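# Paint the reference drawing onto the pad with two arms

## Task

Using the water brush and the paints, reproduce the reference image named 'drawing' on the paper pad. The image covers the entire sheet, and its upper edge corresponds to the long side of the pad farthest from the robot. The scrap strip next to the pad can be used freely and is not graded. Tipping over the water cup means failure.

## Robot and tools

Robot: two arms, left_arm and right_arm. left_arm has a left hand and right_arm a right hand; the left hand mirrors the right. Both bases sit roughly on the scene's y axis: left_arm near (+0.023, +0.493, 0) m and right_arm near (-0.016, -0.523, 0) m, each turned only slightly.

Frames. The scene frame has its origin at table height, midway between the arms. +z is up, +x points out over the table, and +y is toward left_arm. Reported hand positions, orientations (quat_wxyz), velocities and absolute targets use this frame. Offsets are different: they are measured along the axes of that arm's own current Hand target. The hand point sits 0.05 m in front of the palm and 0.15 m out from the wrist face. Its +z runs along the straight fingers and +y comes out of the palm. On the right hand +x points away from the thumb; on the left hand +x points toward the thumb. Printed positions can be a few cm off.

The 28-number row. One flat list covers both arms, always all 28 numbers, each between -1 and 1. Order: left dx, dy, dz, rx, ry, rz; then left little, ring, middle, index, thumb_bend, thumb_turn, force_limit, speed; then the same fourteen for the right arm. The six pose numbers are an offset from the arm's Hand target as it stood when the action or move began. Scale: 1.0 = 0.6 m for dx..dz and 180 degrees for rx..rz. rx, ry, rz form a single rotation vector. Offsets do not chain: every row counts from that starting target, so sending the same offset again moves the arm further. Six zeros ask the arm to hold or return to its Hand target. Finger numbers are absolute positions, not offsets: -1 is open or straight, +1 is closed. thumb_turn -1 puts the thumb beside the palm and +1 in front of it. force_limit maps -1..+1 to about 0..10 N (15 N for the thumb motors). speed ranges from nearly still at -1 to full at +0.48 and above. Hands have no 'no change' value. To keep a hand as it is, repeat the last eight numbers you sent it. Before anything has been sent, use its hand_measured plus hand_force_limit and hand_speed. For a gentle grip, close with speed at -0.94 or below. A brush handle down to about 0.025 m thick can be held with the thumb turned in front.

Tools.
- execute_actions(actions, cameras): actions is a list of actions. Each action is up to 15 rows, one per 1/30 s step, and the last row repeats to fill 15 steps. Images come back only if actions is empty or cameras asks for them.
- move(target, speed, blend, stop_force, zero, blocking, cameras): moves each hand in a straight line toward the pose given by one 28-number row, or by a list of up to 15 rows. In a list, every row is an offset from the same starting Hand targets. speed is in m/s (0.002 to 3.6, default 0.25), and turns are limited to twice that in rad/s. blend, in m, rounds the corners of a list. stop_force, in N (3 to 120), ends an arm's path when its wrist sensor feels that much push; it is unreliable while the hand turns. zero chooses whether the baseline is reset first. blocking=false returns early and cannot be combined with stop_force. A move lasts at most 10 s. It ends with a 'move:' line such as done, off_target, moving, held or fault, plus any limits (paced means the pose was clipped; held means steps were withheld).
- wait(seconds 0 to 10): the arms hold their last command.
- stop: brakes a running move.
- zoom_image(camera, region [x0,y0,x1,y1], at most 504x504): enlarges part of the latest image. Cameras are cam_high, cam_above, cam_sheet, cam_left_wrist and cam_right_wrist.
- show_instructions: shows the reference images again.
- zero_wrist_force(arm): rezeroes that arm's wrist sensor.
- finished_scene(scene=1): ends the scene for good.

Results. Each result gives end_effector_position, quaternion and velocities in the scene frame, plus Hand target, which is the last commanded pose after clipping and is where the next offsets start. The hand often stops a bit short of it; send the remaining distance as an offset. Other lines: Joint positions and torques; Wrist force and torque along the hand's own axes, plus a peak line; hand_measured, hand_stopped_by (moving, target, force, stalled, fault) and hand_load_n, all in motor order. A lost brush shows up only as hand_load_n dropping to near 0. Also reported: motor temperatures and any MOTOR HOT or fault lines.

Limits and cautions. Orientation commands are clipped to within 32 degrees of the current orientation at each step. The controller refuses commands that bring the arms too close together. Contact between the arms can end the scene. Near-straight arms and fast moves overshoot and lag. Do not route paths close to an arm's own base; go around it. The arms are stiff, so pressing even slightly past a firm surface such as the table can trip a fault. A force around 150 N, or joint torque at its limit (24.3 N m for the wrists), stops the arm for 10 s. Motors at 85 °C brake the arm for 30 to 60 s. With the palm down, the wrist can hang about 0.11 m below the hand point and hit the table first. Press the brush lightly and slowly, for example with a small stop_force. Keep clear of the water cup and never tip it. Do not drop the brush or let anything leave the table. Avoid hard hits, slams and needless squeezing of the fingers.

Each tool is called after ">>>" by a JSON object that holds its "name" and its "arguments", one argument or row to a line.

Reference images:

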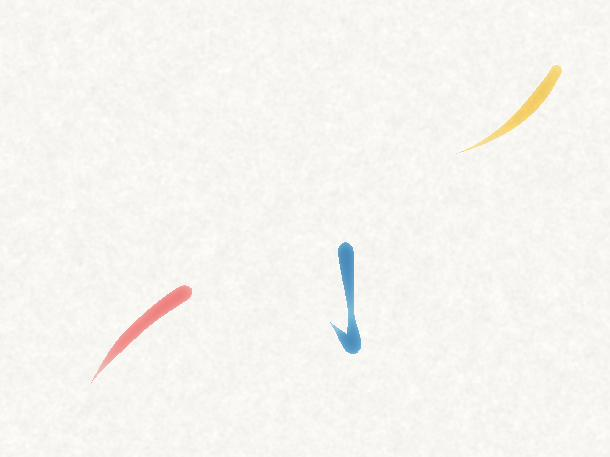

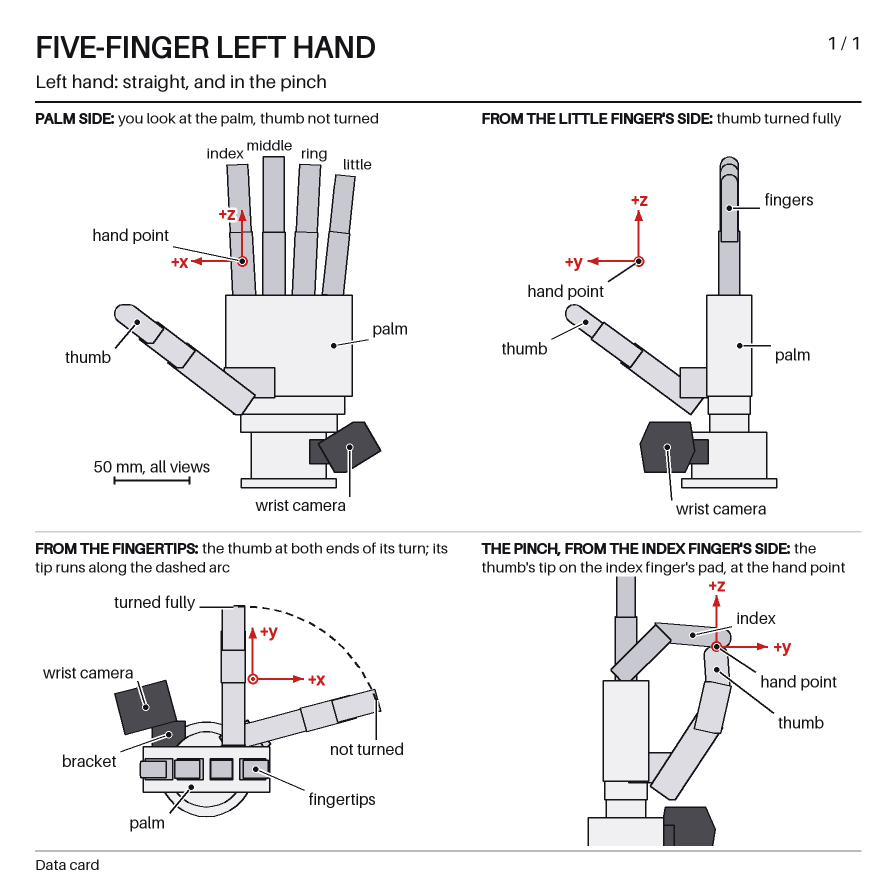

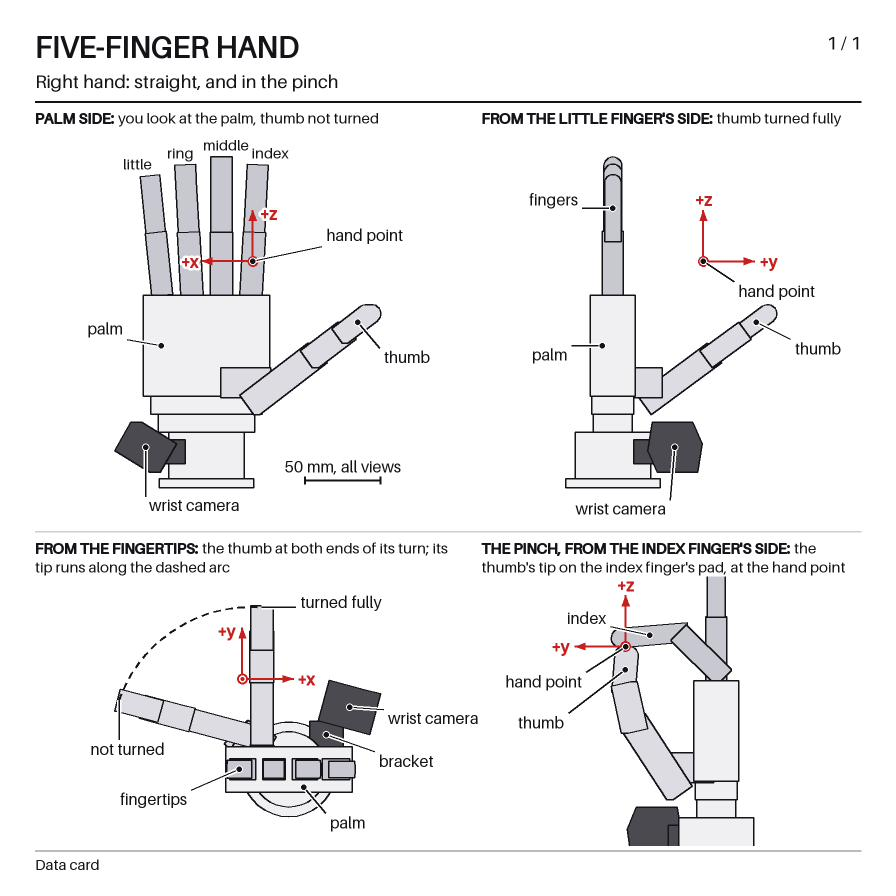

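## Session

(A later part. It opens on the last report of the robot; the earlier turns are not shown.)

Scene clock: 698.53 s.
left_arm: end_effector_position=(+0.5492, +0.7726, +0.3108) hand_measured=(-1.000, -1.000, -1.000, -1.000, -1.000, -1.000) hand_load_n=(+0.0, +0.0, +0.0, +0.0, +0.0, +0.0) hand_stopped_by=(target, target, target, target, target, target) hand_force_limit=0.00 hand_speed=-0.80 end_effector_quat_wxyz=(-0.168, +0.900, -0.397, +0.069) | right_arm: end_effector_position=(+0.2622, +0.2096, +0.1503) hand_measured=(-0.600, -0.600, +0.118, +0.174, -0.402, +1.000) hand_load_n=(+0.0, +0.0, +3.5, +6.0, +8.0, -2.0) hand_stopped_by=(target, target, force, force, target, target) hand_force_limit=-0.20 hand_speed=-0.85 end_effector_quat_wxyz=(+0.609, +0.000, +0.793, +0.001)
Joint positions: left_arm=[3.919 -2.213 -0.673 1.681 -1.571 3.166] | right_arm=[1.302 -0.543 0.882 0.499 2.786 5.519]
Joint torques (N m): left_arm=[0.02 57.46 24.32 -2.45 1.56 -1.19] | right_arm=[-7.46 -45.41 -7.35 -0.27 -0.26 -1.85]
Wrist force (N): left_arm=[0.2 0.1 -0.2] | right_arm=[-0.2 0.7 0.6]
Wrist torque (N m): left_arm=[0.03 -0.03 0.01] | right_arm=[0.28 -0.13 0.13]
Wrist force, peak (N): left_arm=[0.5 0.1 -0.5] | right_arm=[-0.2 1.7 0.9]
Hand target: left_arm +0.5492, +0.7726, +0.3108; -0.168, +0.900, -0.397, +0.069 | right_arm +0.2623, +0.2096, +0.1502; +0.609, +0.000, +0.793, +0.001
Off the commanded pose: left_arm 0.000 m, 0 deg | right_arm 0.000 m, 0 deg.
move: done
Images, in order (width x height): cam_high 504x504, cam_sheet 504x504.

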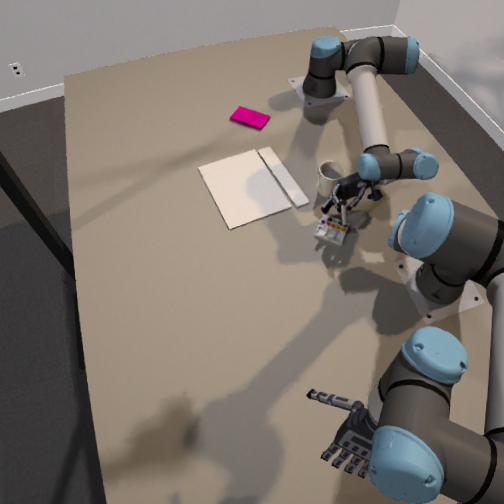

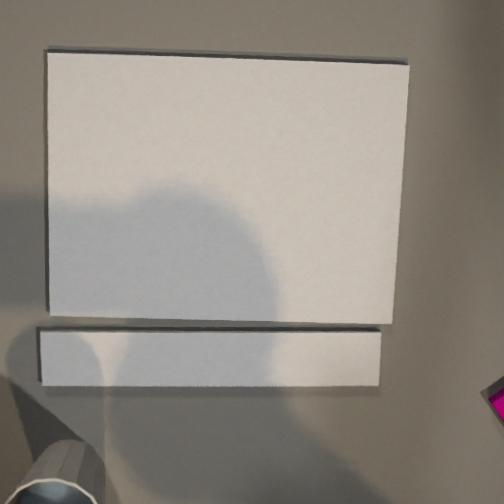

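>>> {"name": "move", "arguments": {
  "target": [
    [0,0,0,0,0,0,-1,-1,-1,-1,-1,-1,0,-0.8,0.0330,0,0.00885,0,0,0,-0.6,-0.6,0.35,0.35,-0.4,1,-0.2,-0.85],
    [0,0,0,0,0,0,-1,-1,-1,-1,-1,-1,0,-0.8,0.03456,0,0.01272,0,0,0,-0.6,-0.6,0.35,0.35,-0.4,1,-0.2,-0.85],
    [0,0,0,0,0,0,-1,-1,-1,-1,-1,-1,0,-0.8,0.03628,0.005,0.00628,0,0,0,-0.6,-0.6,0.35,0.35,-0.4,1,-0.2,-0.85],
    [0,0,0,0,0,0,-1,-1,-1,-1,-1,-1,0,-0.8,0.03542,-0.005,0.0095,0,0,0,-0.6,-0.6,0.35,0.35,-0.4,1,-0.2,-0.85],
    [0,0,0,0,0,0,-1,-1,-1,-1,-1,-1,0,-0.8,0.03456,0.00333,0.01272,0,0,0,-0.6,-0.6,0.35,0.35,-0.4,1,-0.2,-0.85],
    [0,0,0,0,0,0,-1,-1,-1,-1,-1,-1,0,-0.8,-0.0805,0,-0.02159,0,0,0,-0.6,-0.6,0.35,0.35,-0.4,1,-0.2,-0.85]
  ],
  "speed": [0.03,0.02,0.02,0.02,0.02,0.06],
  "cameras": ["cam_high"]
}}

>>> {"name": "zoom_image", "arguments": {
  "camera": "cam_high",
  "region": [310, 190, 370, 250]
}}

Scene clock: 715.83 s.
left_arm: end_effector_position=(+0.5492, +0.7726, +0.3108) hand_measured=(-1.000, -1.000, -1.000, -1.000, -1.000, -1.000) hand_load_n=(+0.0, +0.0, +0.0, +0.0, +0.0, -0.5) hand_stopped_by=(target, target, target, target, target, target) hand_force_limit=0.00 hand_speed=-0.80 end_effector_quat_wxyz=(-0.168, +0.900, -0.397, +0.069) | right_arm: end_effector_position=(+0.2623, +0.2095, +0.2002) hand_measured=(-0.600, -0.600, +0.118, +0.174, -0.402, +1.000) hand_load_n=(+0.0, +0.0, +3.5, +6.0, +8.0, -2.0) hand_stopped_by=(target, target, force, force, target, target) hand_force_limit=-0.20 hand_speed=-0.85 end_effector_quat_wxyz=(+0.609, +0.000, +0.793, +0.001)
Joint positions: left_arm=[3.919 -2.213 -0.673 1.681 -1.571 3.166] | right_arm=[1.302 -0.588 0.837 0.588 2.786 5.518]
Joint torques (N m): left_arm=[0.3 56.97 23.3 -2.64 1.47 -1.25] | right_arm=[8.92 -72.38 -28.43 3.11 2.53 1.89]
Wrist force (N): left_arm=[0.1 0.4 -0.1] | right_arm=[-0.3 0.8 0.6]
Wrist torque (N m): left_arm=[0.07 -0.01 0.00] | right_arm=[0.29 -0.11 0.00]
Wrist force, peak (N): left_arm=[0.6 0.1 -0.6] | right_arm=[-0.6 0.4 1.2]
Hand target: left_arm +0.5492, +0.7726, +0.3108; -0.168, +0.900, -0.397, +0.069 | right_arm +0.2623, +0.2095, +0.2002; +0.609, +0.000, +0.793, +0.001
Off the commanded pose: left_arm 0.000 m, 0 deg | right_arm 0.000 m, 0 deg.
move: done
Images, in order (width x height): cam_high 504x504.

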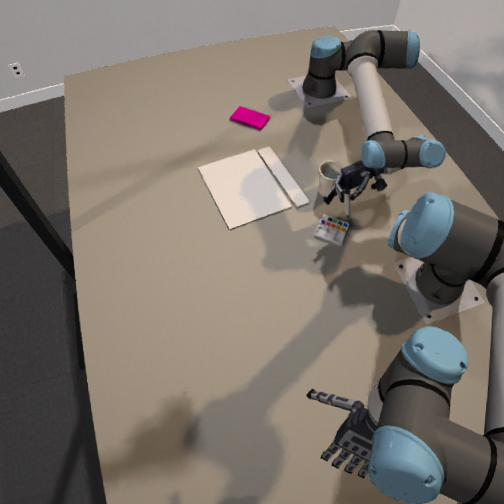

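Scaled by 8.400 from the camera's 504x504 image, which has a finer 720x720 frame.

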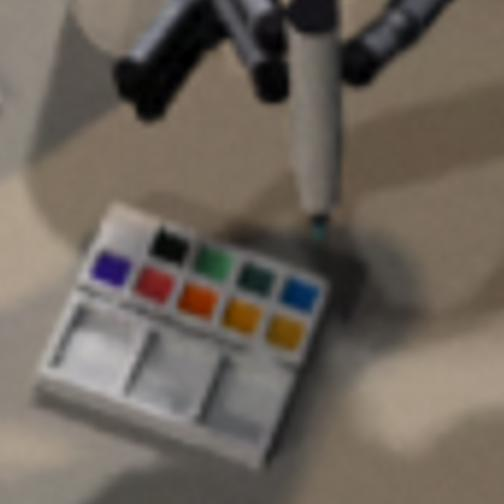

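>>> {"name": "zoom_image", "arguments": {
  "camera": "cam_high",
  "region": [336, 205, 360, 229]
}}

Scaled by 21.000 from the camera's 504x504 image, which has a finer 720x720 frame.

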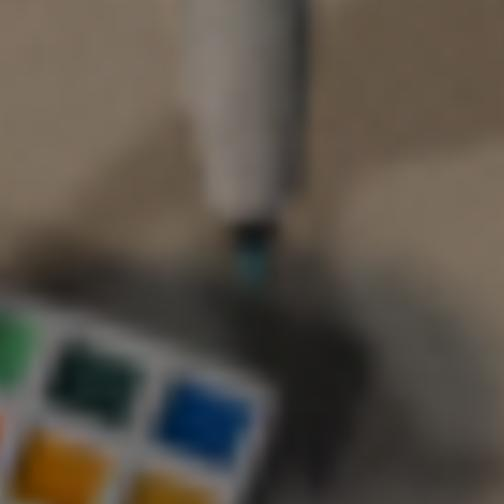

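>>> {"name": "move", "arguments": {
  "target": [
    [0,0,0,0,0,0,-1,-1,-1,-1,-1,-1,0,-0.8,-0.0483,0,-0.01295,0,0,0,-0.6,-0.6,0.35,0.35,-0.4,1,-0.2,-0.85],
    [0,0,0,0,0,0,-1,-1,-1,-1,-1,-1,0,-0.8,-0.09665,-0.45,0.16737,0,0,0,-0.6,-0.6,0.35,0.35,-0.4,1,-0.2,-0.85],
    [0,0,0,0,0,0,-1,-1,-1,-1,-1,-1,0,-0.8,0.05662,-0.45,0.20847,0,0,0,-0.6,-0.6,0.35,0.35,-0.4,1,-0.2,-0.85],
    [0,0,0,0,0,0,-1,-1,-1,-1,-1,-1,0,-0.8,0.06467,-0.45,0.21063,0,0,0,-0.6,-0.6,0.35,0.35,-0.4,1,-0.2,-0.85],
    [0,0,0,0,0,0,-1,-1,-1,-1,-1,-1,0,-0.8,0.08615,-0.38333,0.20776,0,0,0,-0.6,-0.6,0.35,0.35,-0.4,1,-0.2,-0.85],
    [0,0,0,0,0,0,-1,-1,-1,-1,-1,-1,0,-0.8,0.00211,-0.38333,0.18522,0,0,0,-0.6,-0.6,0.35,0.35,-0.4,1,-0.2,-0.85],
    [0,0,0,0,0,0,-1,-1,-1,-1,-1,-1,0,-0.8,-0.09412,-0.4825,-0.09823,0,0,0,-0.6,-0.6,0.35,0.35,-0.4,1,-0.2,-0.85]
  ],
  "speed": [0.1,0.2,0.1,0.03,0.04,0.08,0.2],
  "cameras": ["cam_high","cam_sheet"]
}}

Scene clock: 740.07 s.
left_arm: end_effector_position=(+0.5492, +0.7726, +0.3108) hand_measured=(-1.000, -1.000, -1.000, -1.000, -1.000, -1.000) hand_load_n=(+0.0, +0.0, +0.0, +0.0, +0.0, +0.0) hand_stopped_by=(target, target, target, target, target, target) hand_force_limit=0.00 hand_speed=-0.80 end_effector_quat_wxyz=(-0.168, +0.900, -0.397, +0.069) | right_arm: end_effector_position=(+0.2204, -0.0802, +0.2697) hand_measured=(-0.600, -0.600, +0.118, +0.174, -0.402, +1.000) hand_load_n=(+0.0, +0.0, +3.5, +6.0, +7.5, -2.0) hand_stopped_by=(target, target, force, force, target, target) hand_force_limit=-0.20 hand_speed=-0.85 end_effector_quat_wxyz=(+0.609, +0.000, +0.793, +0.001)
Joint positions: left_arm=[3.919 -2.213 -0.673 1.681 -1.571 3.166] | right_arm=[1.223 -1.37 1.9 0.171 2.728 5.371]
Joint torques (N m): left_arm=[1.28 57.85 23.9 -2.55 1.53 -1.17] | right_arm=[9.15 -15.54 -28.52 2.79 2.36 1.84]
Wrist force (N): left_arm=[0.3 0.2 -0.2] | right_arm=[-0.7 1.0 0.6]
Wrist torque (N m): left_arm=[0.05 -0.05 0.01] | right_arm=[0.33 -0.03 -0.02]
Wrist force, peak (N): left_arm=[0.6 0.1 -0.5] | right_arm=[-0.1 1.5 1.5]
Hand target: left_arm +0.5492, +0.7726, +0.3108; -0.168, +0.900, -0.397, +0.069 | right_arm +0.2203, -0.0802, +0.2696; +0.609, +0.000, +0.793, +0.001
Off the commanded pose: left_arm 0.000 m, 0 deg | right_arm 0.000 m, 0 deg.
move: done
Images, in order (width x height): cam_high 504x504, cam_sheet 504x504.

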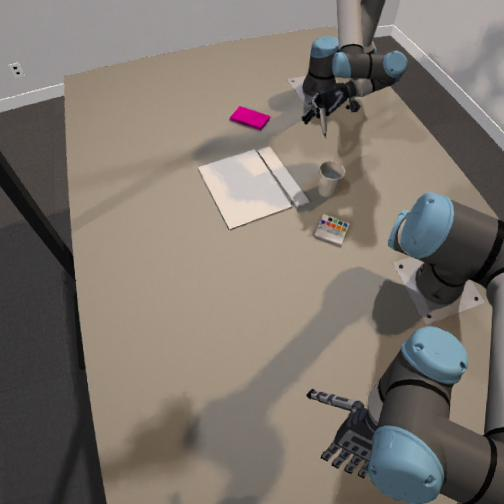

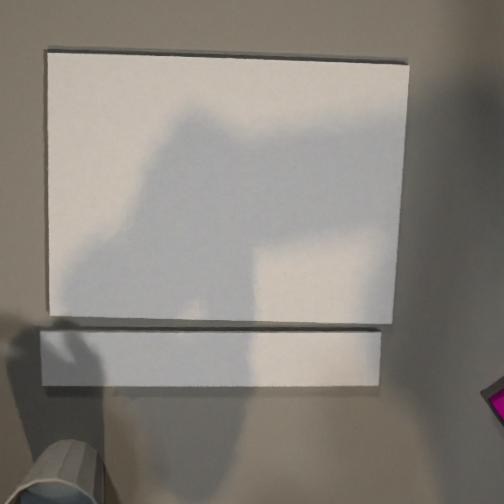

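>>> {"name": "wait", "arguments": {
  "seconds": 0,
  "cameras": ["cam_right_wrist","cam_high"]
}}

Scene clock: 742.23 s.
left_arm: end_effector_position=(+0.5492, +0.7726, +0.3108) hand_measured=(-1.000, -1.000, -1.000, -1.000, -1.000, -1.000) hand_load_n=(+0.0, +0.0, +0.0, +0.0, +0.0, +0.0) hand_stopped_by=(target, target, target, target, target, target) hand_force_limit=0.00 hand_speed=-0.80 end_effector_quat_wxyz=(-0.168, +0.900, -0.397, +0.069) | right_arm: end_effector_position=(+0.2203, -0.0802, +0.2696) hand_measured=(-0.600, -0.600, +0.118, +0.174, -0.402, +1.000) hand_load_n=(+0.0, +0.0, +3.5, +6.0, +8.0, -2.0) hand_stopped_by=(target, target, force, force, target, target) hand_force_limit=-0.20 hand_speed=-0.85 end_effector_quat_wxyz=(+0.609, +0.000, +0.793, +0.001)
Joint positions: left_arm=[3.919 -2.213 -0.673 1.681 -1.571 3.166] | right_arm=[1.223 -1.37 1.9 0.171 2.729 5.372]
Joint torques (N m): left_arm=[1.21 57.93 23.69 -2.62 1.47 -1.23] | right_arm=[9.37 -13.63 -28.83 2.75 2.48 1.91]
Wrist force (N): left_arm=[0.4 -0.2 -0.2] | right_arm=[-0.5 1.0 0.5]
Wrist torque (N m): left_arm=[-0.01 -0.07 0.04] | right_arm=[0.34 -0.06 0.00]
Wrist force, peak (N): left_arm=[0.6 0.1 -0.3] | right_arm=[-0.5 1.0 0.7]
Hand target: left_arm +0.5492, +0.7726, +0.3108; -0.168, +0.900, -0.397, +0.069 | right_arm +0.2203, -0.0802, +0.2696; +0.609, +0.000, +0.793, +0.001
Off the commanded pose: left_arm 0.000 m, 0 deg | right_arm 0.000 m, 0 deg.
Images, in order (width x height): cam_high 504x504, cam_right_wrist 672x504.

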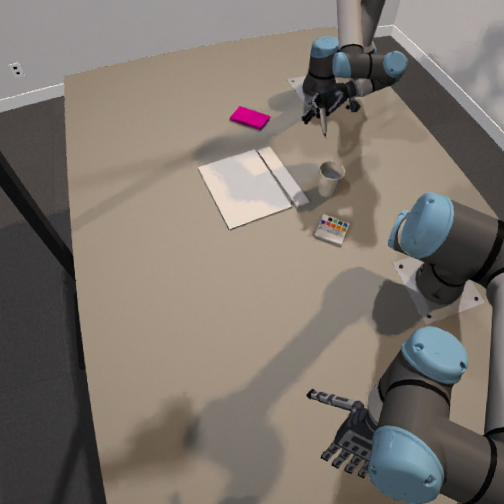

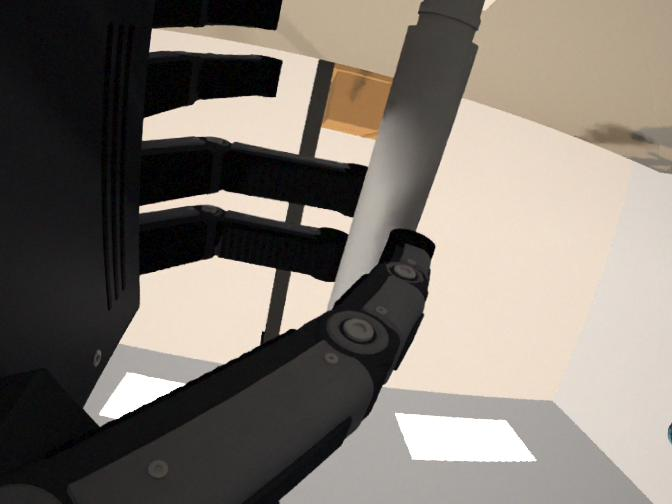

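>>> {"name": "zoom_image", "arguments": {
  "camera": "cam_high",
  "region": [310, 110, 340, 140]
}}

Scaled by 16.800 from the camera's 504x504 image, which has a finer 720x720 frame.

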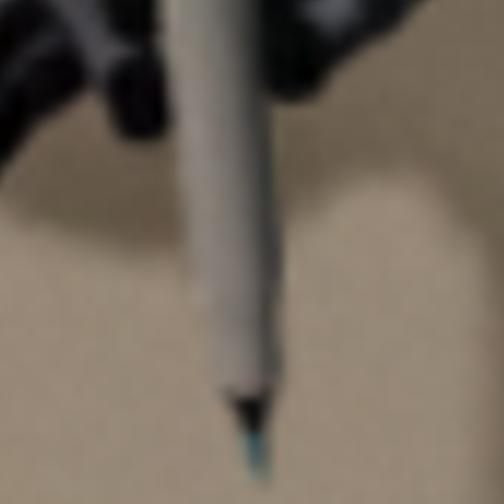

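>>> {"name": "move", "arguments": {
  "target": [
    [0,0,0,0,0,0,-1,-1,-1,-1,-1,-1,0,-0.8,-0.01822,0.48283,0.06794,0,0,0,-0.6,-0.6,0.35,0.35,-0.4,1,-0.2,-0.85],
    [0,0,0,0,0,0,-1,-1,-1,-1,-1,-1,0,-0.8,0.19044,0.48283,0.12389,0,0,0,-0.6,-0.6,0.35,0.35,-0.4,1,-0.2,-0.85]
  ],
  "speed": [0.2,0.1],
  "cameras": ["cam_high","cam_above"]
}}

>>> {"name": "zoom_image", "arguments": {
  "camera": "cam_high",
  "region": [325, 210, 355, 240]
}}

Scene clock: 756.10 s.
left_arm: end_effector_position=(+0.5492, +0.7726, +0.3108) hand_measured=(-1.000, -1.000, -1.000, -1.000, -1.000, -1.000) hand_load_n=(+0.0, +0.0, +0.0, +0.0, +0.0, +0.0) hand_stopped_by=(target, target, target, target, target, target) hand_force_limit=0.00 hand_speed=-0.80 end_effector_quat_wxyz=(-0.168, +0.900, -0.397, +0.069) | right_arm: end_effector_position=(+0.2621, +0.2098, +0.1405) hand_measured=(-0.600, -0.600, +0.118, +0.174, -0.402, +1.000) hand_load_n=(+0.0, +0.0, +3.5, +6.0, +8.0, -2.0) hand_stopped_by=(target, target, force, force, target, target) hand_force_limit=-0.20 hand_speed=-0.85 end_effector_quat_wxyz=(+0.609, +0.000, +0.793, +0.001)
Joint positions: left_arm=[3.919 -2.213 -0.673 1.681 -1.571 3.166] | right_arm=[1.302 -0.532 0.887 0.483 2.786 5.519]
Joint torques (N m): left_arm=[0.58 57.34 24.26 -2.73 1.46 -1.23] | right_arm=[-7.1 -46.57 -6.94 -0.04 -0.23 -2.04]
Wrist force (N): left_arm=[0.4 -0.1 -0.3] | right_arm=[-0.3 0.9 0.5]
Wrist torque (N m): left_arm=[0.00 -0.07 0.03] | right_arm=[0.30 -0.11 0.12]
Wrist force, peak (N): left_arm=[0.5 0.0 -0.5] | right_arm=[-0.5 1.9 0.8]
Hand target: left_arm +0.5492, +0.7726, +0.3108; -0.168, +0.900, -0.397, +0.069 | right_arm +0.2622, +0.2098, +0.1404; +0.609, +0.000, +0.793, +0.001
Off the commanded pose: left_arm 0.000 m, 0 deg | right_arm 0.000 m, 0 deg.
move: done
Images, in order (width x height): cam_high 504x504, cam_above 504x504.

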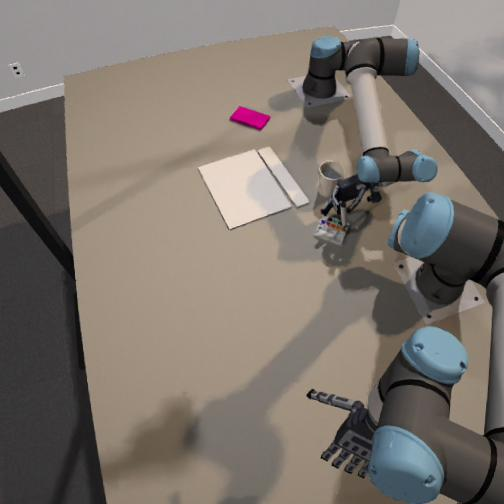

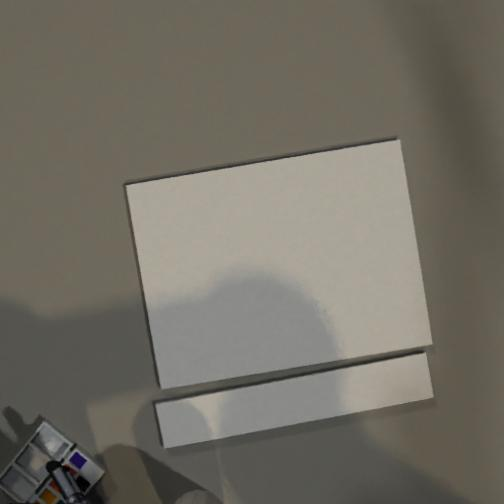

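Scaled by 16.800 from the camera's 504x504 image, which has a finer 720x720 frame.

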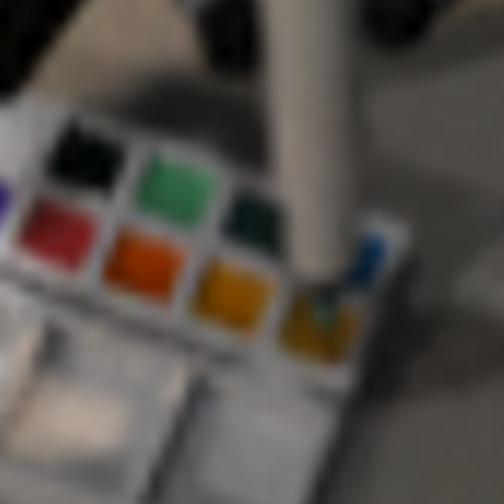

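>>> {"name": "move", "arguments": {
  "target": [0,0,0,0,0,0,-1,-1,-1,-1,-1,-1,0,-0.8,0.01353,0,0.00363,0,0,0,-0.6,-0.6,0.35,0.35,-0.4,1,-0.2,-0.85],
  "speed": 0.03,
  "cameras": ["cam_high","cam_above"]
}}

>>> {"name": "zoom_image", "arguments": {
  "camera": "cam_high",
  "region": [325, 210, 355, 240]
}}

>>> {"name": "zoom_image", "arguments": {
  "camera": "cam_above",
  "region": [0, 404, 100, 504]
}}

Scene clock: 761.33 s.
left_arm: end_effector_position=(+0.5492, +0.7726, +0.3108) hand_measured=(-1.000, -1.000, -1.000, -1.000, -1.000, -1.000) hand_load_n=(+0.0, +0.0, +0.0, +0.0, +0.0, +0.0) hand_stopped_by=(target, target, target, target, target, target) hand_force_limit=0.00 hand_speed=-0.80 end_effector_quat_wxyz=(-0.168, +0.900, -0.397, +0.069) | right_arm: end_effector_position=(+0.2622, +0.2098, +0.1321) hand_measured=(-0.600, -0.600, +0.118, +0.174, -0.402, +1.000) hand_load_n=(+0.0, +0.0, +3.5, +6.0, +8.0, -2.0) hand_stopped_by=(target, target, force, force, target, target) hand_force_limit=-0.20 hand_speed=-0.85 end_effector_quat_wxyz=(+0.609, +0.000, +0.793, +0.001)
Joint positions: left_arm=[3.919 -2.213 -0.673 1.681 -1.571 3.166] | right_arm=[1.302 -0.523 0.891 0.47 2.786 5.519]
Joint torques (N m): left_arm=[0.31 58.54 24.55 -2.6 1.52 -1.22] | right_arm=[-7.73 -45.89 -6.26 -0.07 0.2 -0.27]
Wrist force (N): left_arm=[0.3 0.2 -0.4] | right_arm=[-0.5 0.8 0.5]
Wrist torque (N m): left_arm=[0.05 -0.04 0.00] | right_arm=[0.30 -0.09 0.12]
Wrist force, peak (N): left_arm=[0.6 0.1 -0.5] | right_arm=[-0.4 0.9 0.8]
Hand target: left_arm +0.5492, +0.7726, +0.3108; -0.168, +0.900, -0.397, +0.069 | right_arm +0.2622, +0.2098, +0.1320; +0.609, +0.000, +0.793, +0.001
Off the commanded pose: left_arm 0.000 m, 0 deg | right_arm 0.000 m, 0 deg.
move: done
Images, in order (width x height): cam_high 504x504, cam_above 504x504.

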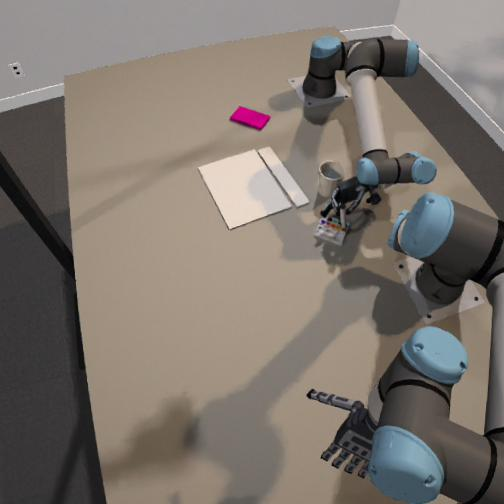

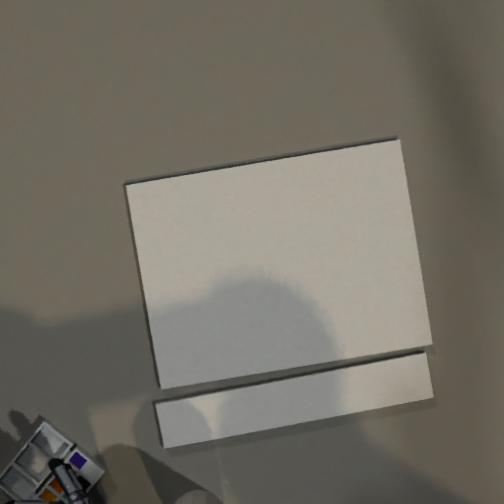

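Scaled by 16.800 from the camera's 504x504 image, which has a finer 720x720 frame.

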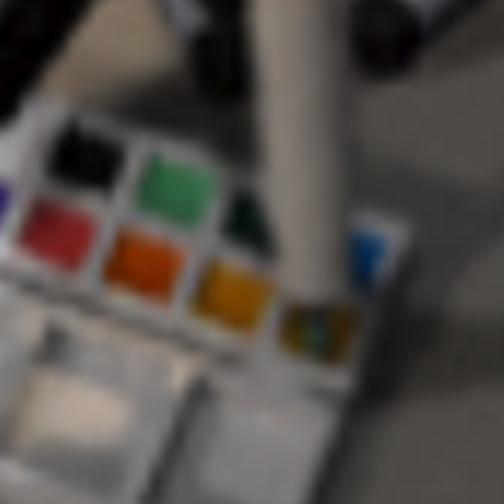

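Scaled by 5.040 from the camera's 504x504 image, which has a finer 720x720 frame.

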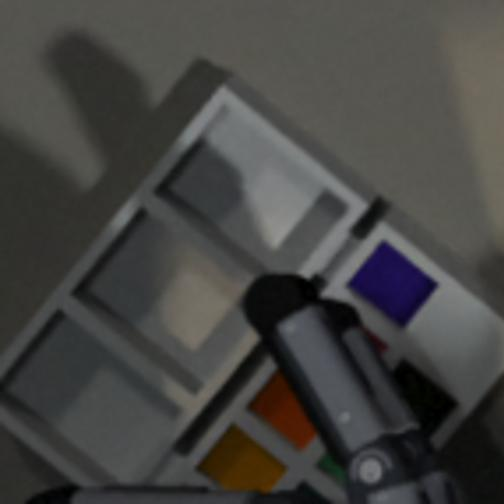

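>>> {"name": "move", "arguments": {
  "target": [
    [0,0,0,0,0,0,-1,-1,-1,-1,-1,-1,0,-0.8,0.01288,0,0.00345,0,0,0,-0.6,-0.6,0.35,0.35,-0.4,1,-0.2,-0.85],
    [0,0,0,0,0,0,-1,-1,-1,-1,-1,-1,0,-0.8,0.01158,0,0.00828,0,0,0,-0.6,-0.6,0.35,0.35,-0.4,1,-0.2,-0.85],
    [0,0,0,0,0,0,-1,-1,-1,-1,-1,-1,0,-0.8,0.01288,0.005,0.00345,0,0,0,-0.6,-0.6,0.35,0.35,-0.4,1,-0.2,-0.85],
    [0,0,0,0,0,0,-1,-1,-1,-1,-1,-1,0,-0.8,0.01418,0,-0.00138,0,0,0,-0.6,-0.6,0.35,0.35,-0.4,1,-0.2,-0.85],
    [0,0,0,0,0,0,-1,-1,-1,-1,-1,-1,0,-0.8,0.01288,-0.005,0.00345,0,0,0,-0.6,-0.6,0.35,0.35,-0.4,1,-0.2,-0.85],
    [0,0,0,0,0,0,-1,-1,-1,-1,-1,-1,0,-0.8,0.01288,0,0.00345,0,0,0,-0.6,-0.6,0.35,0.35,-0.4,1,-0.2,-0.85]
  ],
  "speed": [0.02,0.02,0.02,0.02,0.02,0.02],
  "cameras": ["cam_high"]
}}

>>> {"name": "zoom_image", "arguments": {
  "camera": "cam_high",
  "region": [325, 210, 355, 240]
}}

Scene clock: 772.13 s.
left_arm: end_effector_position=(+0.5492, +0.7726, +0.3108) hand_measured=(-1.000, -1.000, -1.000, -1.000, -1.000, -1.000) hand_load_n=(+0.0, +0.0, +0.0, +0.0, +0.0, +0.0) hand_stopped_by=(target, target, target, target, target, target) hand_force_limit=0.00 hand_speed=-0.80 end_effector_quat_wxyz=(-0.168, +0.900, -0.397, +0.069) | right_arm: end_effector_position=(+0.2622, +0.2098, +0.1240) hand_measured=(-0.600, -0.600, +0.118, +0.174, -0.402, +1.000) hand_load_n=(+0.0, +0.0, +3.5, +6.0, +7.5, -2.0) hand_stopped_by=(target, target, force, force, target, target) hand_force_limit=-0.20 hand_speed=-0.85 end_effector_quat_wxyz=(+0.609, +0.000, +0.793, +0.001)
Joint positions: left_arm=[3.919 -2.213 -0.673 1.681 -1.571 3.166] | right_arm=[1.302 -0.515 0.896 0.456 2.786 5.519]
Joint torques (N m): left_arm=[-0.04 57.91 24.32 -2.74 1.51 -1.13] | right_arm=[8.81 -46.57 -28.07 3.19 2.46 1.69]
Wrist force (N): left_arm=[0.3 0.0 -0.2] | right_arm=[-0.4 0.6 0.7]
Wrist torque (N m): left_arm=[0.01 -0.03 0.01] | right_arm=[0.26 -0.10 0.00]
Wrist force, peak (N): left_arm=[0.5 0.2 -0.6] | right_arm=[-0.5 0.7 1.0]
Hand target: left_arm +0.5492, +0.7726, +0.3108; -0.168, +0.900, -0.397, +0.069 | right_arm +0.2622, +0.2098, +0.1240; +0.609, +0.000, +0.793, +0.001
Off the commanded pose: left_arm 0.000 m, 0 deg | right_arm 0.000 m, 0 deg.
move: done
Images, in order (width x height): cam_high 504x504.

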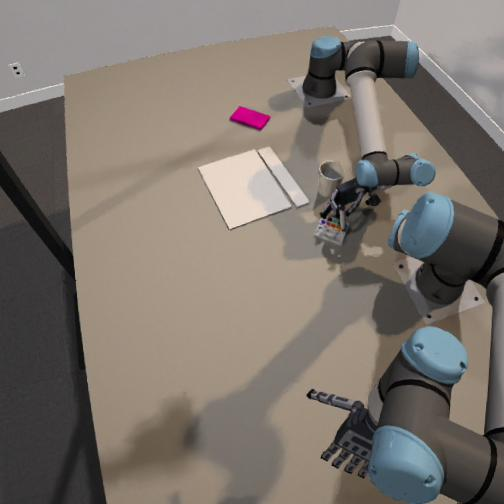

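Scaled by 16.800 from the camera's 504x504 image, which has a finer 720x720 frame.

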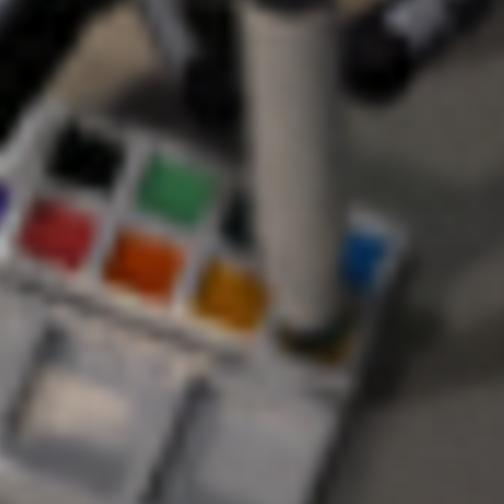

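>>> {"name": "move", "arguments": {
  "target": [0,0,0,0,0,0,-1,-1,-1,-1,-1,-1,0,-0.8,-0.0966,0,-0.0259,0,0,0,-0.6,-0.6,0.35,0.35,-0.4,1,-0.2,-0.85],
  "speed": 0.06,
  "cameras": ["cam_high"]
}}

>>> {"name": "zoom_image", "arguments": {
  "camera": "cam_high",
  "region": [335, 205, 355, 225]
}}

Scene clock: 776.77 s.
left_arm: end_effector_position=(+0.5492, +0.7726, +0.3108) hand_measured=(-1.000, -1.000, -1.000, -1.000, -1.000, -1.000) hand_load_n=(+0.0, +0.0, +0.0, +0.0, +0.0, +0.0) hand_stopped_by=(target, target, target, target, target, target) hand_force_limit=0.00 hand_speed=-0.80 end_effector_quat_wxyz=(-0.168, +0.900, -0.397, +0.069) | right_arm: end_effector_position=(+0.2622, +0.2097, +0.1840) hand_measured=(-0.600, -0.600, +0.118, +0.174, -0.402, +1.000) hand_load_n=(+0.0, +0.0, +3.5, +6.0, +8.0, -2.0) hand_stopped_by=(target, target, force, force, target, target) hand_force_limit=-0.20 hand_speed=-0.85 end_effector_quat_wxyz=(+0.609, +0.000, +0.793, +0.001)
Joint positions: left_arm=[3.919 -2.213 -0.673 1.681 -1.571 3.166] | right_arm=[1.302 -0.574 0.853 0.559 2.786 5.519]
Joint torques (N m): left_arm=[0.8 57.07 24.46 -2.63 1.55 -1.15] | right_arm=[-1.06 -71.86 -29.69 3.19 2.31 1.97]
Wrist force (N): left_arm=[0.3 -0.2 -0.1] | right_arm=[-0.4 0.8 0.6]
Wrist torque (N m): left_arm=[-0.02 -0.03 0.02] | right_arm=[0.29 -0.10 0.00]
Wrist force, peak (N): left_arm=[0.5 0.2 -0.5] | right_arm=[-0.3 0.8 0.9]
Hand target: left_arm +0.5492, +0.7726, +0.3108; -0.168, +0.900, -0.397, +0.069 | right_arm +0.2622, +0.2097, +0.1840; +0.609, +0.000, +0.793, +0.001
Off the commanded pose: left_arm 0.000 m, 0 deg | right_arm 0.000 m, 0 deg.
move: done
Images, in order (width x height): cam_high 504x504.

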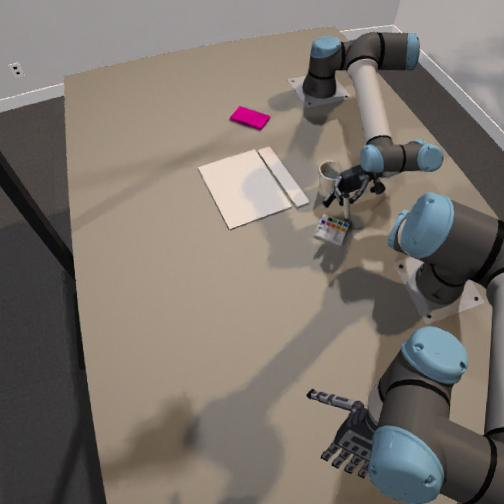

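Scaled by 25.200 from the camera's 504x504 image, which has a finer 720x720 frame.

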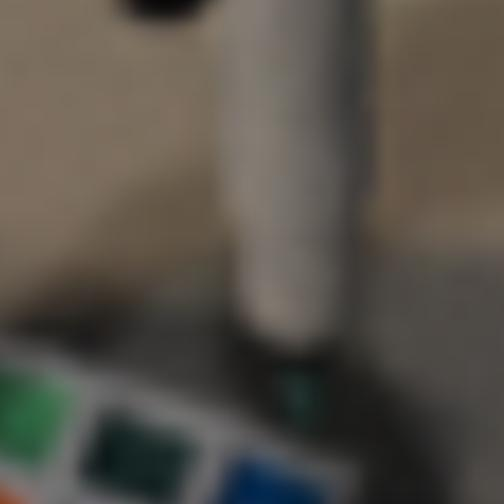

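>>> {"name": "wait", "arguments": {
  "seconds": 0,
  "cameras": ["cam_sheet","cam_high","cam_above"]
}}

>>> {"name": "zoom_image", "arguments": {
  "camera": "cam_sheet",
  "region": [0, 404, 120, 504]
}}

>>> {"name": "zoom_image", "arguments": {
  "camera": "cam_high",
  "region": [310, 150, 350, 200]
}}

Scene clock: 794.23 s.
left_arm: end_effector_position=(+0.5492, +0.7726, +0.3108) hand_measured=(-1.000, -1.000, -1.000, -1.000, -1.000, -1.000) hand_load_n=(+0.0, +0.0, +0.0, +0.0, +0.0, +0.0) hand_stopped_by=(target, target, target, target, target, target) hand_force_limit=0.00 hand_speed=-0.80 end_effector_quat_wxyz=(-0.168, +0.900, -0.397, +0.069) | right_arm: end_effector_position=(+0.2622, +0.2097, +0.1840) hand_measured=(-0.600, -0.600, +0.118, +0.174, -0.402, +1.000) hand_load_n=(+0.0, +0.0, +3.5, +6.0, +8.0, -2.0) hand_stopped_by=(target, target, force, force, target, target) hand_force_limit=-0.20 hand_speed=-0.85 end_effector_quat_wxyz=(+0.609, +0.000, +0.793, +0.001)
Joint positions: left_arm=[3.919 -2.213 -0.673 1.681 -1.571 3.166] | right_arm=[1.302 -0.574 0.852 0.559 2.786 5.519]
Joint torques (N m): left_arm=[0.08 58.35 24.39 -2.76 1.42 -1.16] | right_arm=[8 -71.78 -29.55 3.04 2.59 1.99]
Wrist force (N): left_arm=[0.5 0.1 -0.3] | right_arm=[-0.4 0.8 0.6]
Wrist torque (N m): left_arm=[0.03 -0.08 0.03] | right_arm=[0.30 -0.11 0.00]
Wrist force, peak (N): left_arm=[0.7 0.2 -0.4] | right_arm=[-0.6 0.7 0.8]
Hand target: left_arm +0.5492, +0.7726, +0.3108; -0.168, +0.900, -0.397, +0.069 | right_arm +0.2622, +0.2097, +0.1840; +0.609, +0.000, +0.793, +0.001
Off the commanded pose: left_arm 0.000 m, 0 deg | right_arm 0.000 m, 0 deg.
Images, in order (width x height): cam_high 504x504, cam_above 504x504, cam_sheet 504x504.

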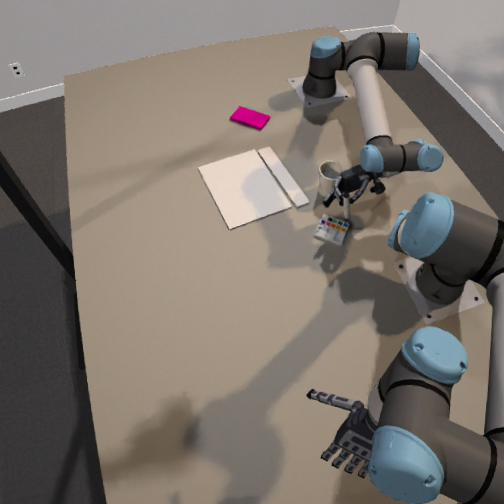

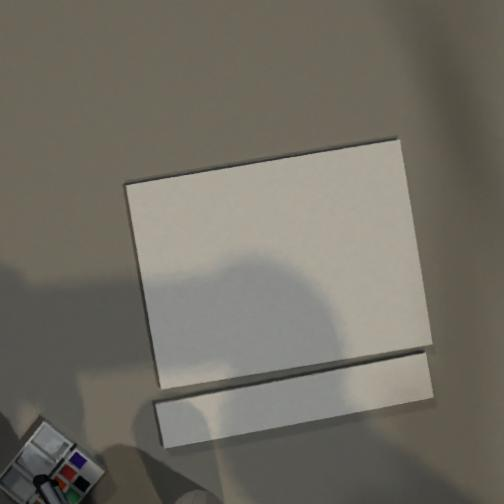

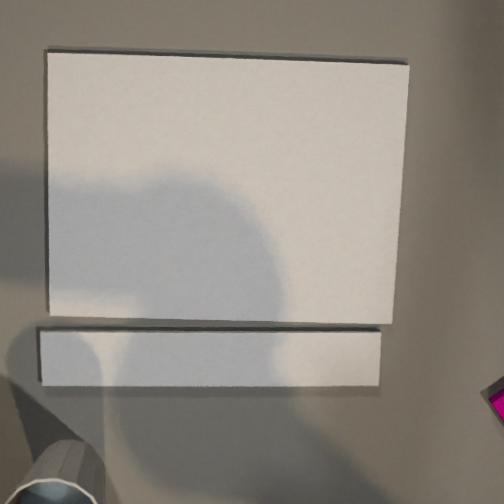

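Scaled by 4.200 from the camera's 504x504 image, which has a finer 720x720 frame.

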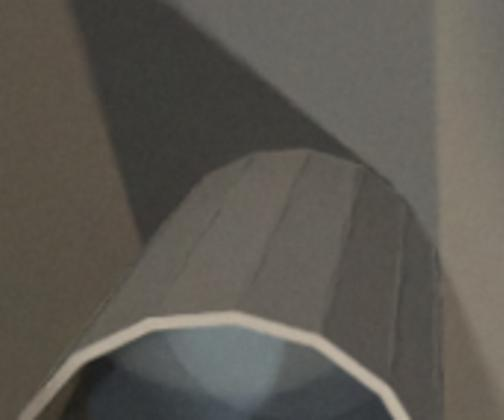

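Scaled by 10.080 from the camera's 504x504 image, which has a finer 720x720 frame.

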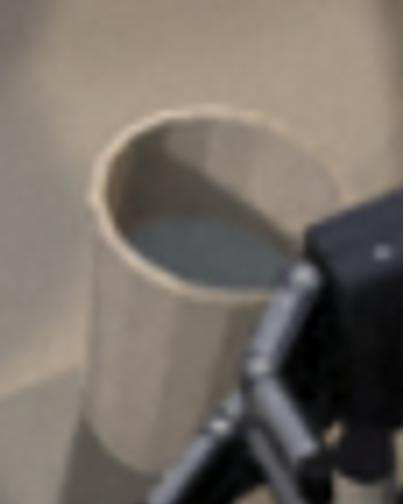

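>>> {"name": "move", "arguments": {
  "target": [
    [0,0,0,0,0,0,-1,-1,-1,-1,-1,-1,0,-0.8,-0.13846,0,-0.03713,0,0,0,-0.6,-0.6,0.35,0.35,-0.4,1,-0.2,-0.85],
    [0,0,0,0,0,0,-1,-1,-1,-1,-1,-1,0,-0.8,-0.13103,-0.2825,-0.06482,0,0,0,-0.6,-0.6,0.35,0.35,-0.4,1,-0.2,-0.85],
    [0,0,0,0,0,0,-1,-1,-1,-1,-1,-1,0,-0.8,0.03169,-0.2825,-0.02809,0,0,0,-0.6,-0.6,0.35,0.35,-0.4,1,-0.2,-0.85]
  ],
  "speed": [0.12,0.2,0.06],
  "cameras": ["cam_high"]
}}

>>> {"name": "zoom_image", "arguments": {
  "camera": "cam_high",
  "region": [310, 150, 350, 200]
}}

Scene clock: 817.07 s.
left_arm: end_effector_position=(+0.5492, +0.7726, +0.3108) hand_measured=(-1.000, -1.000, -1.000, -1.000, -1.000, -1.000) hand_load_n=(+0.0, +0.0, +0.0, +0.0, +0.0, +0.0) hand_stopped_by=(target, target, target, target, target, target) hand_force_limit=0.00 hand_speed=-0.80 end_effector_quat_wxyz=(-0.168, +0.900, -0.397, +0.069) | right_arm: end_effector_position=(+0.2412, +0.0402, +0.1699) hand_measured=(-0.600, -0.600, +0.118, +0.174, -0.402, +1.000) hand_load_n=(+0.0, +0.0, +3.5, +6.0, +7.5, -2.0) hand_stopped_by=(target, target, force, force, target, target) hand_force_limit=-0.20 hand_speed=-0.85 end_effector_quat_wxyz=(+0.609, +0.000, +0.793, +0.001)
Joint positions: left_arm=[3.919 -2.213 -0.673 1.681 -1.571 3.166] | right_arm=[1.261 -0.969 1.614 0.116 2.757 5.437]
Joint torques (N m): left_arm=[-0.01 57.55 24.23 -2.7 1.48 -1.26] | right_arm=[8.53 -29.49 -4.88 -0.2 2.47 -1.97]
Wrist force (N): left_arm=[0.3 0.0 -0.4] | right_arm=[-0.3 0.7 0.6]
Wrist torque (N m): left_arm=[0.03 -0.04 0.02] | right_arm=[0.29 -0.11 0.08]
Wrist force, peak (N): left_arm=[0.5 0.2 -0.5] | right_arm=[-0.4 1.9 0.5]
Hand target: left_arm +0.5492, +0.7726, +0.3108; -0.168, +0.900, -0.397, +0.069 | right_arm +0.2412, +0.0402, +0.1698; +0.609, +0.000, +0.793, +0.001
Off the commanded pose: left_arm 0.000 m, 0 deg | right_arm 0.000 m, 0 deg.
move: done
Images, in order (width x height): cam_high 504x504.

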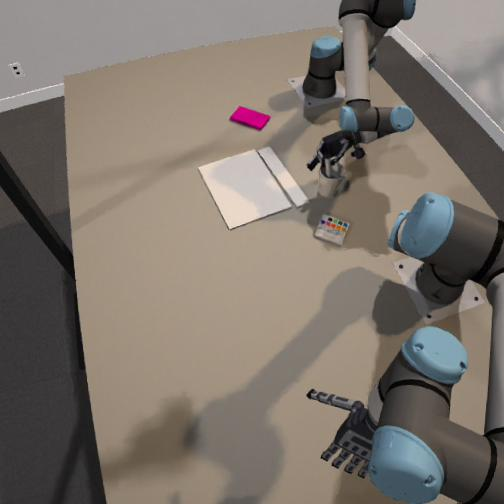

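Scaled by 10.080 from the camera's 504x504 image, which has a finer 720x720 frame.

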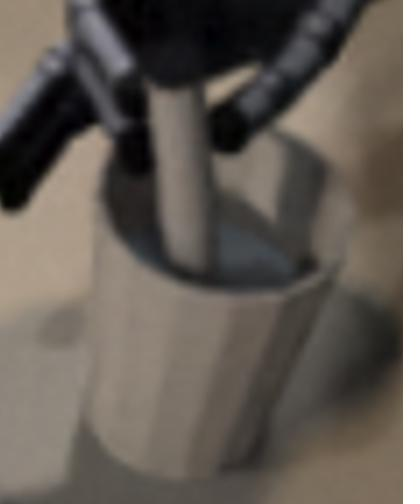

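>>> {"name": "move", "arguments": {
  "target": [
    [0,0,0,0,0,0,-1,-1,-1,-1,-1,-1,0,-0.8,0,-0.01,0,0,0,0,-0.6,-0.6,0.35,0.35,-0.4,1,-0.2,-0.85],
    [0,0,0,0,0,0,-1,-1,-1,-1,-1,-1,0,-0.8,-0.00173,0,0.00644,0,0,0,-0.6,-0.6,0.35,0.35,-0.4,1,-0.2,-0.85],
    [0,0,0,0,0,0,-1,-1,-1,-1,-1,-1,0,-0.8,0,0.003,0,0,0,0,-0.6,-0.6,0.35,0.35,-0.4,1,-0.2,-0.85],
    [0,0,0,0,0,0,-1,-1,-1,-1,-1,-1,0,-0.8,0,-0.01,0,0,0,0,-0.6,-0.6,0.35,0.35,-0.4,1,-0.2,-0.85],
    [0,0,0,0,0,0,-1,-1,-1,-1,-1,-1,0,-0.8,0,0,0,0,0,0,-0.6,-0.6,0.35,0.35,-0.4,1,-0.2,-0.85],
    [0,0,0,0,0,0,-1,-1,-1,-1,-1,-1,0,-0.8,-0.161,0,-0.04317,0,0,0,-0.6,-0.6,0.35,0.35,-0.4,1,-0.2,-0.85]
  ],
  "speed": [0.03,0.03,0.03,0.03,0.03,0.08],
  "cameras": ["cam_high"]
}}

>>> {"name": "zoom_image", "arguments": {
  "camera": "cam_high",
  "region": [310, 135, 350, 185]
}}

Scene clock: 827.53 s.
left_arm: end_effector_position=(+0.5492, +0.7726, +0.3108) hand_measured=(-1.000, -1.000, -1.000, -1.000, -1.000, -1.000) hand_load_n=(+0.0, +0.0, +0.0, +0.0, -0.5, +0.0) hand_stopped_by=(target, target, target, target, target, target) hand_force_limit=0.00 hand_speed=-0.80 end_effector_quat_wxyz=(-0.168, +0.900, -0.397, +0.069) | right_arm: end_effector_position=(+0.2412, +0.0400, +0.2697) hand_measured=(-0.600, -0.600, +0.118, +0.174, -0.402, +1.000) hand_load_n=(+0.0, +0.0, +3.5, +6.0, +7.5, -2.0) hand_stopped_by=(target, target, force, force, target, target) hand_force_limit=-0.20 hand_speed=-0.85 end_effector_quat_wxyz=(+0.609, +0.000, +0.793, +0.001)
Joint positions: left_arm=[3.919 -2.213 -0.673 1.681 -1.571 3.166] | right_arm=[1.261 -1.09 1.516 0.334 2.757 5.436]
Joint torques (N m): left_arm=[0.18 57.78 24.55 -2.78 1.54 -1.27] | right_arm=[7.68 -53.07 -29.7 3.05 2.46 1.94]
Wrist force (N): left_arm=[0.4 0.1 -0.4] | right_arm=[-0.5 0.8 0.6]
Wrist torque (N m): left_arm=[0.04 -0.06 0.02] | right_arm=[0.30 -0.09 -0.01]
Wrist force, peak (N): left_arm=[0.7 0.2 -0.4] | right_arm=[-0.9 0.9 0.3]
Hand target: left_arm +0.5492, +0.7726, +0.3108; -0.168, +0.900, -0.397, +0.069 | right_arm +0.2412, +0.0401, +0.2698; +0.609, +0.000, +0.793, +0.001
Off the commanded pose: left_arm 0.000 m, 0 deg | right_arm 0.000 m, 0 deg.
move: done
Images, in order (width x height): cam_high 504x504.

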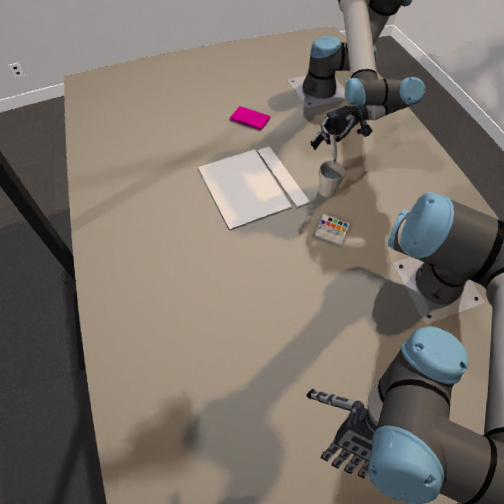

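Scaled by 10.080 from the camera's 504x504 image, which has a finer 720x720 frame.

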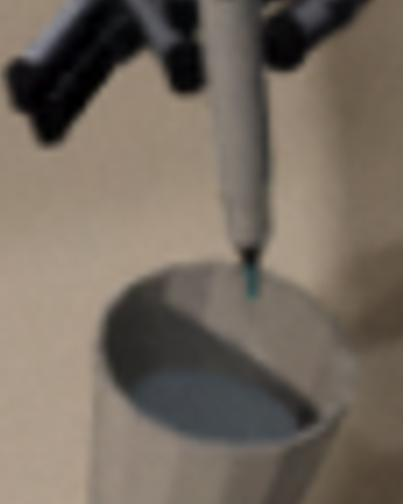

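>>> {"name": "move", "arguments": {
  "target": [
    [0,0,0,0,0,0,-1,-1,-1,-1,-1,-1,0,-0.8,-0.0092,0.28233,0.03429,0,0,0,-0.6,-0.6,0.35,0.35,-0.4,1,-0.2,-0.85],
    [0,0,0,0,0,0,-1,-1,-1,-1,-1,-1,0,-0.8,0.21588,0.28233,0.09464,0,0,0,-0.6,-0.6,0.35,0.35,-0.4,1,-0.2,-0.85],
    [0,0,0,0,0,0,-1,-1,-1,-1,-1,-1,0,-0.8,0.22554,0.28233,0.09723,0,0,0,-0.6,-0.6,0.35,0.35,-0.4,1,-0.2,-0.85],
    [0,0,0,0,0,0,-1,-1,-1,-1,-1,-1,0,-0.8,0.22554,0.28733,0.09723,0,0,0,-0.6,-0.6,0.35,0.35,-0.4,1,-0.2,-0.85],
    [0,0,0,0,0,0,-1,-1,-1,-1,-1,-1,0,-0.8,0.2264,0.28233,0.09401,0,0,0,-0.6,-0.6,0.35,0.35,-0.4,1,-0.2,-0.85],
    [0,0,0,0,0,0,-1,-1,-1,-1,-1,-1,0,-0.8,0.22554,0.27733,0.09723,0,0,0,-0.6,-0.6,0.35,0.35,-0.4,1,-0.2,-0.85],
    [0,0,0,0,0,0,-1,-1,-1,-1,-1,-1,0,-0.8,0.22468,0.28233,0.10045,0,0,0,-0.6,-0.6,0.35,0.35,-0.4,1,-0.2,-0.85],
    [0,0,0,0,0,0,-1,-1,-1,-1,-1,-1,0,-0.8,0.1357,0.28233,0.07314,0,0,0,-0.6,-0.6,0.35,0.35,-0.4,1,-0.2,-0.85]
  ],
  "speed": [0.2,0.1,0.03,0.02,0.02,0.02,0.02,0.06],
  "cameras": ["cam_high"]
}}

>>> {"name": "zoom_image", "arguments": {
  "camera": "cam_high",
  "region": [325, 205, 355, 235]
}}

Scene clock: 844.93 s.
left_arm: end_effector_position=(+0.5492, +0.7726, +0.3108) hand_measured=(-1.000, -1.000, -1.000, -1.000, -1.000, -1.000) hand_load_n=(+0.0, +0.0, +0.0, +0.0, +0.0, +0.0) hand_stopped_by=(target, target, target, target, target, target) hand_force_limit=0.00 hand_speed=-0.80 end_effector_quat_wxyz=(-0.168, +0.900, -0.397, +0.069) | right_arm: end_effector_position=(+0.2623, +0.2096, +0.1800) hand_measured=(-0.600, -0.600, +0.118, +0.174, -0.402, +1.000) hand_load_n=(+0.0, +0.0, +3.5, +6.0, +7.5, -2.0) hand_stopped_by=(target, target, force, force, target, target) hand_force_limit=-0.20 hand_speed=-0.85 end_effector_quat_wxyz=(+0.609, +0.000, +0.793, +0.001)
Joint positions: left_arm=[3.919 -2.213 -0.673 1.681 -1.571 3.166] | right_arm=[1.302 -0.571 0.857 0.551 2.786 5.519]
Joint torques (N m): left_arm=[-0.21 57.64 23.94 -2.78 1.51 -1.13] | right_arm=[9.72 -71.68 -30.04 3.08 2.26 1.83]
Wrist force (N): left_arm=[0.3 -0.3 -0.3] | right_arm=[-0.4 0.7 0.6]
Wrist torque (N m): left_arm=[-0.03 -0.04 0.02] | right_arm=[0.29 -0.11 0.00]
Wrist force, peak (N): left_arm=[0.6 0.0 -0.4] | right_arm=[-0.3 1.8 0.9]
Hand target: left_arm +0.5492, +0.7726, +0.3108; -0.168, +0.900, -0.397, +0.069 | right_arm +0.2623, +0.2096, +0.1800; +0.609, +0.000, +0.793, +0.001
Off the commanded pose: left_arm 0.000 m, 0 deg | right_arm 0.000 m, 0 deg.
move: done
Images, in order (width x height): cam_high 504x504.

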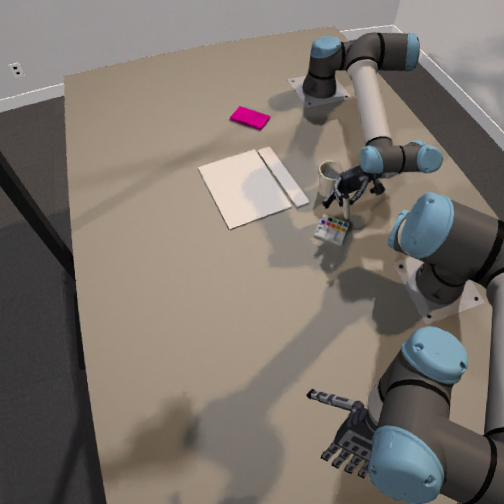

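Scaled by 16.800 from the camera's 504x504 image, which has a finer 720x720 frame.

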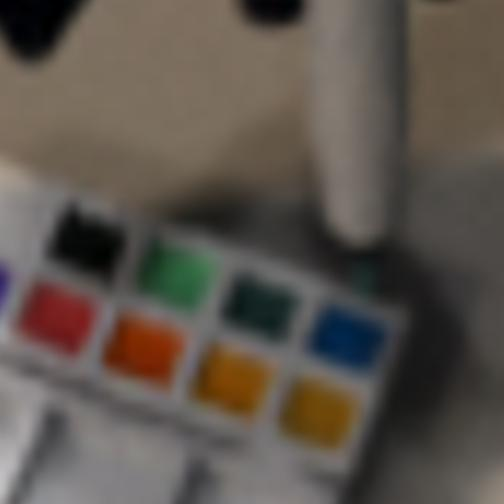

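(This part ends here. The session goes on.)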